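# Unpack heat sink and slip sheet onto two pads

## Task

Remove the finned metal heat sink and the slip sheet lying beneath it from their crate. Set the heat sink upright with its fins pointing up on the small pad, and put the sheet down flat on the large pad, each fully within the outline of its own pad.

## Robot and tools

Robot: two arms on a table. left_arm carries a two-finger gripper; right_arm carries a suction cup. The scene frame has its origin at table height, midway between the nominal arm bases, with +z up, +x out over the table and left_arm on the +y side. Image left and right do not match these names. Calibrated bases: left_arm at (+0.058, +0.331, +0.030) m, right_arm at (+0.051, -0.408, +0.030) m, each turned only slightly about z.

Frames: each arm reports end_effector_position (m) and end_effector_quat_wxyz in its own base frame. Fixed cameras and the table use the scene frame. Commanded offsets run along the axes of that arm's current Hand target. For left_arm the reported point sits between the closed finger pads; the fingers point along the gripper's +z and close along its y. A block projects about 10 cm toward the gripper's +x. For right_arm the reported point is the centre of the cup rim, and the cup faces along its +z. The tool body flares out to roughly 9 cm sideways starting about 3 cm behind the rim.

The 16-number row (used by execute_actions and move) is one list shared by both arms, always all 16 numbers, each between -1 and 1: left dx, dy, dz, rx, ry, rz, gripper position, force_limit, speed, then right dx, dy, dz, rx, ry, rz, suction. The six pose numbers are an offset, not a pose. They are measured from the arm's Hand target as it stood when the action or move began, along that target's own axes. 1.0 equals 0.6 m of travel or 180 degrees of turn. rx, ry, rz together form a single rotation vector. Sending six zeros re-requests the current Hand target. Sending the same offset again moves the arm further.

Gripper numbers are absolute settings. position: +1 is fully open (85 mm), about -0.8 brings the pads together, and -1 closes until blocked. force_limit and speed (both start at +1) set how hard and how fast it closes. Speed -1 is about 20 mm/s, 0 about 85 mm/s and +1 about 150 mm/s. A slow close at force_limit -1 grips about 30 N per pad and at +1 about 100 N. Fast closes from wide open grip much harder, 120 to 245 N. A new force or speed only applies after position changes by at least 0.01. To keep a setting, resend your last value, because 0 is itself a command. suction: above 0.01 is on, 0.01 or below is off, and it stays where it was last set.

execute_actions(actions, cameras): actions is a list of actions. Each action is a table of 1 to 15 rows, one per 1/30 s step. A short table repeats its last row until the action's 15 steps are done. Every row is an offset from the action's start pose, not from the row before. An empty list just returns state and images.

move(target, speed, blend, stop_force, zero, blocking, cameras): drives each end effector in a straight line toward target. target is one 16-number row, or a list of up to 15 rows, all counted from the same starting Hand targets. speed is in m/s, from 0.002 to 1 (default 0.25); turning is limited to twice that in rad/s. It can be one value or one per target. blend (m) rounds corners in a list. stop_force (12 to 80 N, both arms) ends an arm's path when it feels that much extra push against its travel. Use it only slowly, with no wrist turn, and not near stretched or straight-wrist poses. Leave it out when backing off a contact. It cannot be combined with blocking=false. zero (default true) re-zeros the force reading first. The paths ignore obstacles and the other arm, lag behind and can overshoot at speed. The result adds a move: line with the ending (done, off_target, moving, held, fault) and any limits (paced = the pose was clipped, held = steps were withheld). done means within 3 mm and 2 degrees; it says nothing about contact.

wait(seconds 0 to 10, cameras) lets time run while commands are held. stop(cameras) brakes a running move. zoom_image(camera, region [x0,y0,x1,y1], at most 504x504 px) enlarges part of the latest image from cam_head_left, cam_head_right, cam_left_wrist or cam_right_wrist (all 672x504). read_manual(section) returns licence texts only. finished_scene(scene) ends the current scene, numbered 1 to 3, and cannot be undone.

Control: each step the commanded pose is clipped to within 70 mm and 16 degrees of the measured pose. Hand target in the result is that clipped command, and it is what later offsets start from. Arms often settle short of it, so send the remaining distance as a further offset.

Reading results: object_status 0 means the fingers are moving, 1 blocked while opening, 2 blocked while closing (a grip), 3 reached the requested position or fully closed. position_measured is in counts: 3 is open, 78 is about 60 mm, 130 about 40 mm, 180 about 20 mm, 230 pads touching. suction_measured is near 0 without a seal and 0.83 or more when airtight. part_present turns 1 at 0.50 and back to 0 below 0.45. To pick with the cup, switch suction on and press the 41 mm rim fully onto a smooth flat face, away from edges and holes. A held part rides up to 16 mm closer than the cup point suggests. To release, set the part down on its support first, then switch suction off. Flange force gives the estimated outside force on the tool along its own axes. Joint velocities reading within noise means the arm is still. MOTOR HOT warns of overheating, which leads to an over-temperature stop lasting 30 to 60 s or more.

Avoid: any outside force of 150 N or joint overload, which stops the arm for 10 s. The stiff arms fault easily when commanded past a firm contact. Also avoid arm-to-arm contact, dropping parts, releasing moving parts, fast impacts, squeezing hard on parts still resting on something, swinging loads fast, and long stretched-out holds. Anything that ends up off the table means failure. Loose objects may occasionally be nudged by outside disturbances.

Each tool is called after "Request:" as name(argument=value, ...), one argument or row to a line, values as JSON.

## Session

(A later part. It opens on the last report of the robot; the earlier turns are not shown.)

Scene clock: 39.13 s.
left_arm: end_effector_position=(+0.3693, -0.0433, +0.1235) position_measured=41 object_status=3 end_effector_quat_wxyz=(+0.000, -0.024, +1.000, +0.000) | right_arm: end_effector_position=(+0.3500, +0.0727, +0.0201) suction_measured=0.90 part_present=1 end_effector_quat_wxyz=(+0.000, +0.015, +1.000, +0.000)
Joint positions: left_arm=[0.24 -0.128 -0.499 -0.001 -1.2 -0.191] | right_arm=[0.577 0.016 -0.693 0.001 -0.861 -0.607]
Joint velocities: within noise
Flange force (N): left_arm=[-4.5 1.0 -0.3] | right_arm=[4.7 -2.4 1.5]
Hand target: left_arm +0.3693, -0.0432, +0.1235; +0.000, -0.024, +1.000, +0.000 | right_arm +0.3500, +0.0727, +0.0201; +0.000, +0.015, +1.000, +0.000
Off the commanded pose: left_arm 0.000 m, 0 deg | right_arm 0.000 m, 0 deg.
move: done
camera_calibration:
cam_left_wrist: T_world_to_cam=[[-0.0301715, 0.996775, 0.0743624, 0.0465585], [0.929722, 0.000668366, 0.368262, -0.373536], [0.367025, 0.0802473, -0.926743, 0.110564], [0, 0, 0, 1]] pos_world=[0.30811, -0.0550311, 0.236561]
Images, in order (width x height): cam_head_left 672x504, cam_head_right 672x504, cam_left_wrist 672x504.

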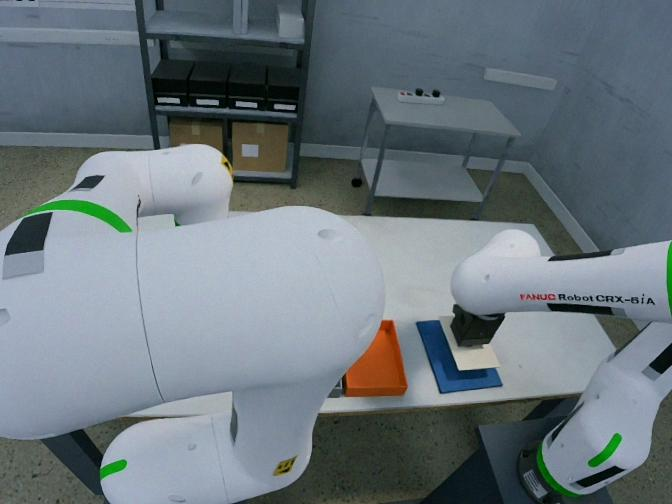

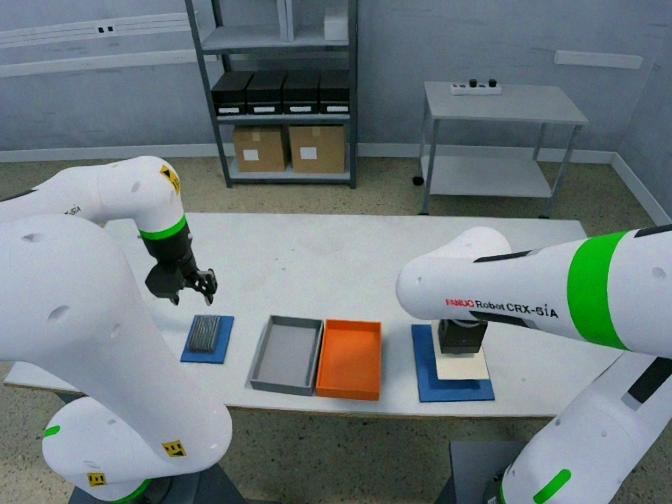

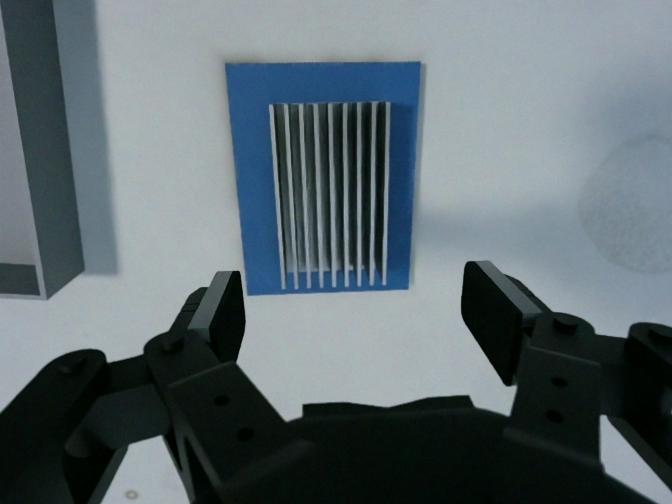

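Request:
move(
  target=[0.0946,0.1976,-0.2108,0,0,0,0.7,-0.7,-0.8,0.0034,0.0193,0.05,0,0,-0.0056,1],
  speed=0.15,
  cameras=["cam_head_right","cam_head_left","cam_left_wrist"],
)

Request:
zoom_image(
  camera="cam_head_right",
  region=[390, 290, 530, 420],
)

Request:
zoom_image(
  camera="cam_head_left",
  region=[400, 290, 540, 420],
)

Scene clock: 44.43 s.
left_arm: end_effector_position=(+0.3068, +0.0724, +0.2501) position_measured=41 object_status=3 end_effector_quat_wxyz=(+0.000, -0.024, +1.000, +0.000) | right_arm: end_effector_position=(+0.3483, +0.0843, -0.0099) suction_measured=0.90 part_present=1 end_effector_quat_wxyz=(+0.000, +0.006, +1.000, +0.000)
Joint positions: left_arm=[0.656 -0.356 -0.372 -0.001 -1.554 -0.608] | right_arm=[0.609 0.084 -0.717 0.001 -0.77 -0.621]
Joint velocities: within noise
Flange force (N): left_arm=[-3.1 3.2 0.0] | right_arm=[4.1 -1.9 0.7]
Hand target: left_arm +0.3068, +0.0724, +0.2501; +0.000, -0.024, +1.000, +0.000 | right_arm +0.3483, +0.0843, -0.0099; +0.000, +0.006, +1.000, +0.000
Off the commanded pose: left_arm 0.000 m, 0 deg | right_arm 0.000 m, 0 deg.
move: done
camera_calibration:
cam_left_wrist: T_world_to_cam=[[-0.0301451, 0.996759, 0.0745889, -0.0800497], [0.929758, 0.000568127, 0.36817, -0.36206], [0.366934, 0.0804481, -0.926762, 0.241476], [0, 0, 0, 1]] pos_world=[0.245609, 0.0605696, 0.363061]
Images, in order (width x height): cam_head_left 672x504, cam_head_right 672x504, cam_left_wrist 672x504.

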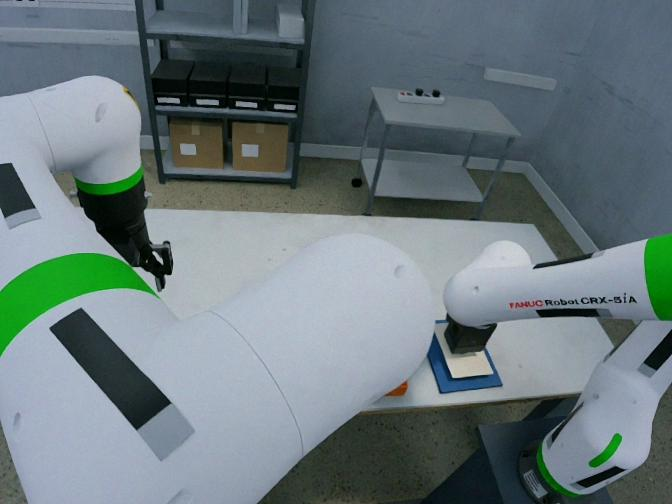

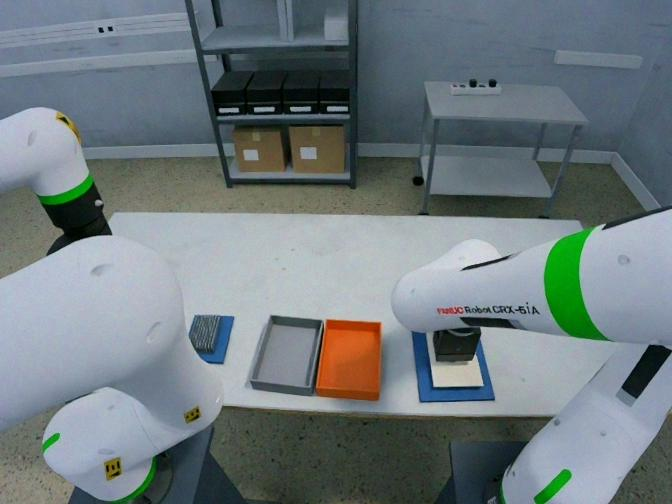

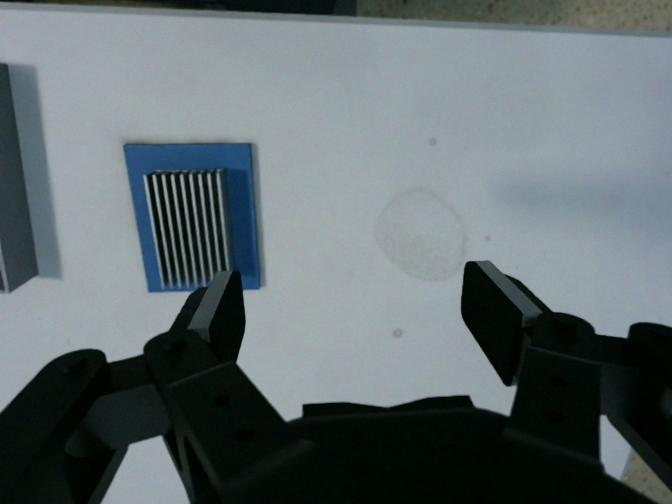

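Scaled by 3.600 from the camera's 672x504 image, which has a finer 960x720 frame.

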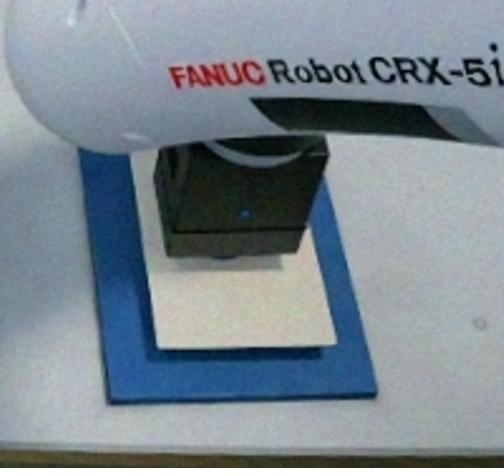

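Scaled by 3.600 from the camera's 672x504 image, which has a finer 960x720 frame.

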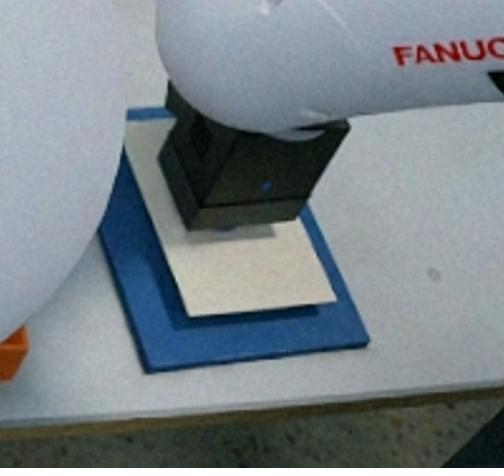

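Request:
move(
  target=[
    [0,0,0,0,0,0,0.7,-0.7,-0.8,0.0046,0.0087,0.01,0,0,-0.003,1],
    [0,0,0,0,0,0,0.7,-0.7,-0.8,0.0046,0.0087,0.0315,0,0,-0.003,1],
  ],
  speed=[0.03,0.015],
  stop_force=12,
  cameras=["cam_head_right","cam_head_left"],
)

Request:
zoom_image(
  camera="cam_head_right",
  region=[390, 290, 530, 420],
)

Request:
zoom_image(
  camera="cam_head_left",
  region=[400, 290, 540, 420],
)

Scene clock: 49.63 s.
left_arm: end_effector_position=(+0.3068, +0.0724, +0.2501) position_measured=41 object_status=3 end_effector_quat_wxyz=(+0.000, -0.024, +1.000, +0.000) | right_arm: end_effector_position=(+0.3456, +0.0896, -0.0277) suction_measured=0.90 part_present=1 end_effector_quat_wxyz=(+0.000, +0.001, +1.000, +0.000)
Joint positions: left_arm=[0.656 -0.356 -0.372 -0.001 -1.554 -0.608] | right_arm=[0.627 0.123 -0.733 0.001 -0.715 -0.629]
Joint velocities: within noise
Flange force (N): left_arm=[-2.8 2.9 0.6] | right_arm=[11.3 -4.1 -32.6]
Hand target: left_arm +0.3068, +0.0724, +0.2501; +0.000, -0.024, +1.000, +0.000 | right_arm +0.3456, +0.0896, -0.0277; +0.000, +0.001, +1.000, +0.000 (not the last commanded pose)
Off the commanded pose: left_arm 0.000 m, 0 deg | right_arm 0.001 m, 0 deg.
move: contact (right_arm); path passed 1 of 2 targets
Images, in order (width x height): cam_head_left 672x504, cam_head_right 672x504.

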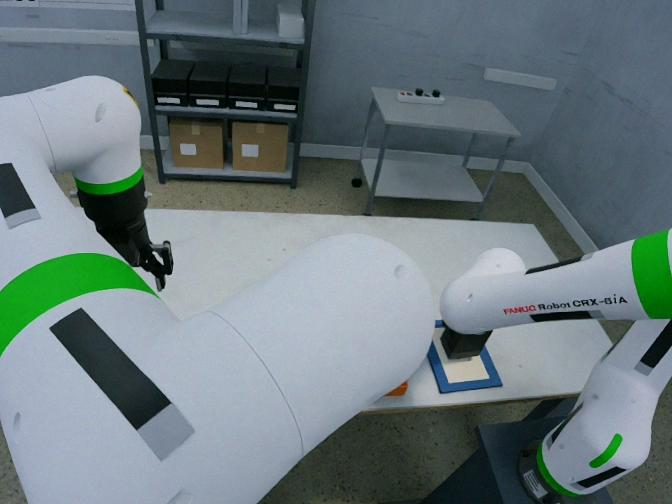

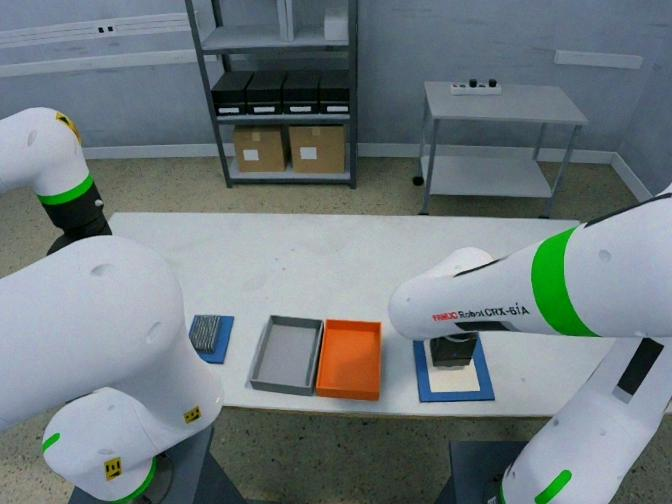

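Scaled by 3.600 from the camera's 672x504 image, which has a finer 960x720 frame.

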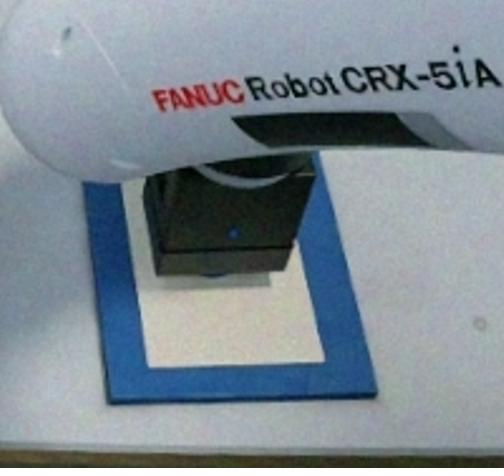

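Scaled by 3.600 from the camera's 672x504 image, which has a finer 960x720 frame.

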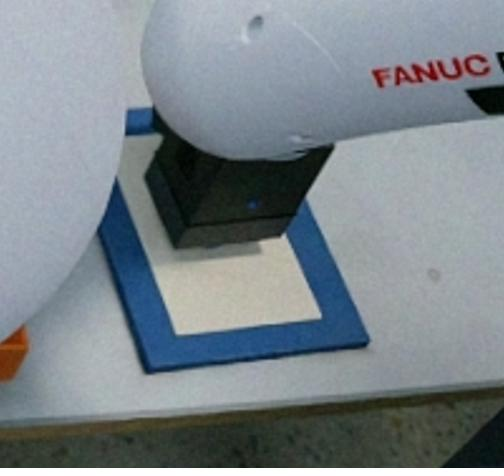

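Request:
execute_actions(
  actions=[
    [[0,0,0,0,0,0,0.7,-0.7,-0.8,0,0,-0.002,0,0,0,0]],
    [[0,0,0,0,0,0,0.7,-0.7,-0.8,0,0,0,0,0,0,0]],
  ],
  cameras=[],
)

Request:
move(
  target=[0,0,0,0,0,0,0.7,-0.7,-0.8,0,0,-0.15,0,0,0,0],
  speed=0.1,
)

Request:
zoom_image(
  camera="cam_head_right",
  region=[390, 290, 530, 420],
)

Scene clock: 51.37 s.
left_arm: end_effector_position=(+0.3068, +0.0724, +0.2501) position_measured=41 object_status=3 end_effector_quat_wxyz=(+0.000, -0.024, +1.000, +0.000) | right_arm: end_effector_position=(+0.3456, +0.0896, -0.0265) suction_measured=0.00 part_present=0 end_effector_quat_wxyz=(+0.000, +0.001, +1.000, +0.000)
Joint positions: left_arm=[0.656 -0.356 -0.372 -0.001 -1.554 -0.608] | right_arm=[0.627 0.12 -0.732 0.001 -0.719 -0.629]
Joint velocities: within noise
Flange force (N): left_arm=[-2.4 2.4 0.3] | right_arm=[8.7 -2.9 -29.0]
Flange force at the end of the 1st action (N): left_arm=[-2.1 2.7 0.3] | right_arm=[9.5 -3.9 -29.5]
Hand target: left_arm +0.3068, +0.0724, +0.2501; +0.000, -0.024, +1.000, +0.000 | right_arm +0.3456, +0.0896, -0.0265; +0.000, +0.001, +1.000, +0.000
Off the commanded pose: left_arm 0.000 m, 0 deg | right_arm 0.000 m, 0 deg.
Step readings (end_effector_position of left_arm | right_arm; steps 1 to 15: 1st action; 16 to 30: 2nd action):
0: (+0.3068, +0.0724, +0.2501) | (+0.3456, +0.0896, -0.0277)
1: (+0.3068, +0.0724, +0.2501) | (+0.3456, +0.0896, -0.0277)
2: (+0.3068, +0.0724, +0.2501) | (+0.3456, +0.0896, -0.0272)
4: (+0.3068, +0.0724, +0.2501) | (+0.3456, +0.0895, -0.0266)
8: (+0.3068, +0.0724, +0.2501) | (+0.3456, +0.0895, -0.0265)
15: (+0.3068, +0.0724, +0.2501) | (+0.3456, +0.0896, -0.0265)
16: (+0.3068, +0.0724, +0.2501) | (+0.3456, +0.0896, -0.0265)
17: (+0.3068, +0.0724, +0.2501) | (+0.3456, +0.0896, -0.0265)
19: (+0.3068, +0.0724, +0.2501) | (+0.3456, +0.0896, -0.0265)
23: (+0.3068, +0.0724, +0.2501) | (+0.3456, +0.0896, -0.0265)
30: (+0.3068, +0.0724, +0.2501) | (+0.3456, +0.0896, -0.0265)
No camera images: "cameras" was empty.

Scene clock: 52.60 s.
left_arm: end_effector_position=(+0.3068, +0.0724, +0.2501) position_measured=41 object_status=3 end_effector_quat_wxyz=(+0.000, -0.024, +1.000, +0.000) | right_arm: end_effector_position=(+0.3456, +0.0895, +0.0635) suction_measured=0.00 part_present=0 end_effector_quat_wxyz=(+0.000, +0.001, +1.000, +0.000)
Joint positions: left_arm=[0.656 -0.356 -0.372 -0.001 -1.554 -0.608] | right_arm=[0.627 -0.067 -0.647 0.001 -0.99 -0.629]
Joint velocities: within noise
Flange force (N): left_arm=[-1.2 2.9 0.7] | right_arm=[4.1 -2.6 2.2]
Hand target: left_arm +0.3068, +0.0724, +0.2501; +0.000, -0.024, +1.000, +0.000 | right_arm +0.3456, +0.0896, +0.0635; +0.000, +0.001, +1.000, +0.000
Off the commanded pose: left_arm 0.000 m, 0 deg | right_arm 0.000 m, 0 deg.
move: done
camera_calibration:
cam_left_wrist: T_world_to_cam=[[-0.030151, 0.996759, 0.0745841, -0.0800465], [0.929724, 0.00056791, 0.368257, -0.362083], [0.367021, 0.0804459, -0.926728, 0.241443], [0, 0, 0, 1]] pos_world=[0.24561, 0.0605696, 0.363062]
cam_right_wrist: T_world_to_cam=[[0.0277736, -0.997303, -0.0679323, 0.0900022], [-0.891187, -0.0554863, 0.45023, 0.307841], [-0.452785, 0.0480359, -0.890325, 0.279211], [0, 0, 0, 1]] pos_world=[0.398267, 0.0934283, 0.116103]

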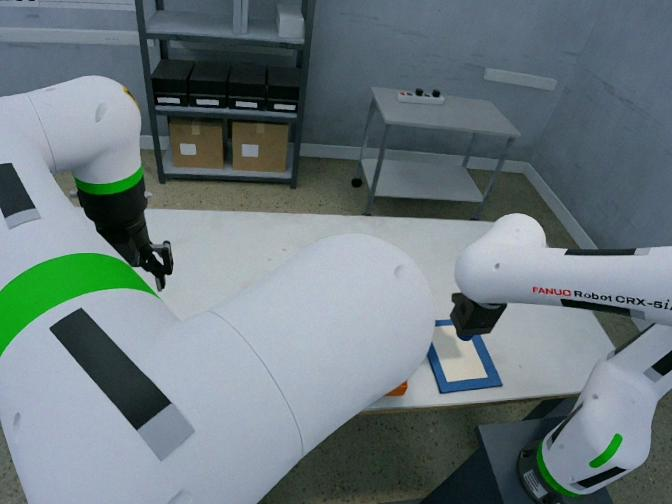

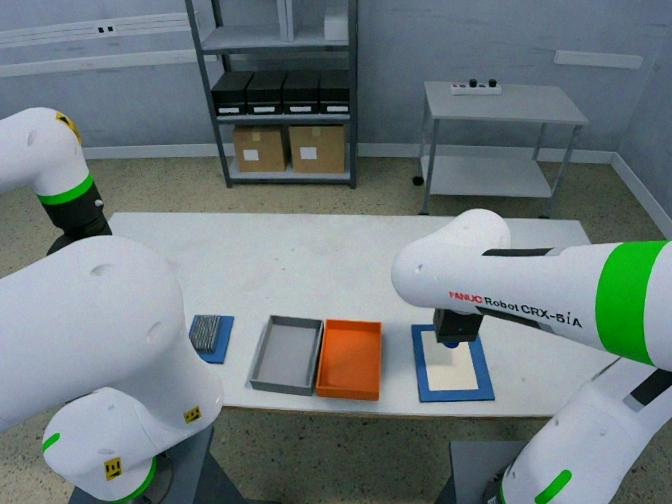

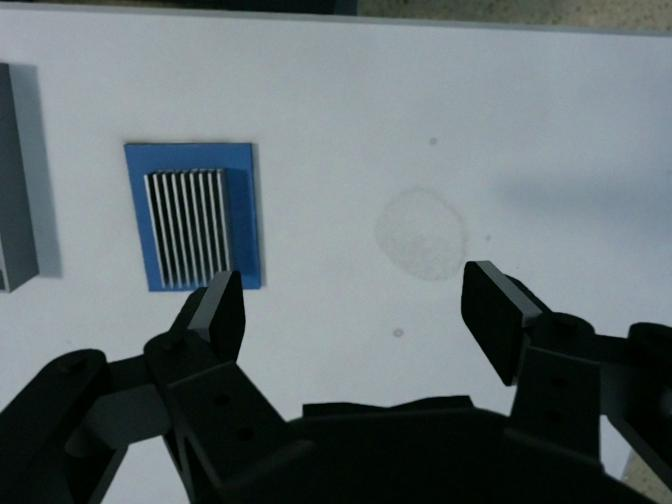

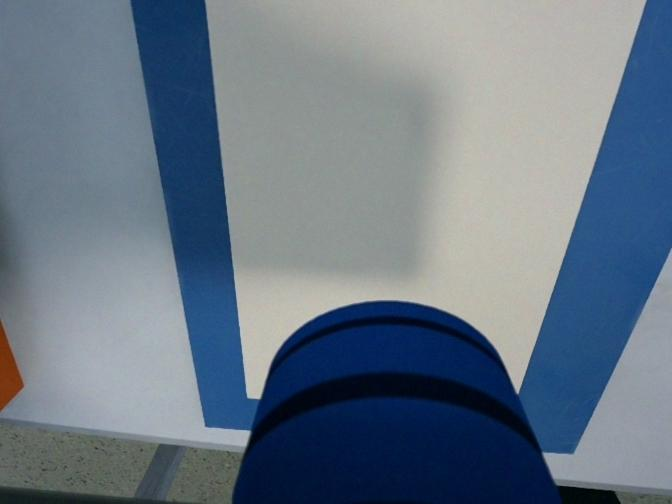

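Scaled by 3.600 from the camera's 672x504 image, which has a finer 960x720 frame.

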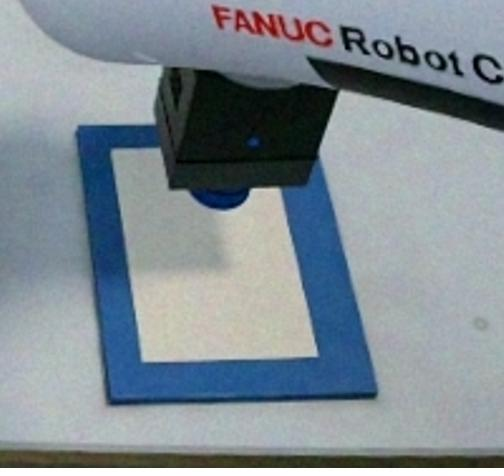

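Request:
finished_scene(
  scene=2,
)

The scene is finished: the task was done.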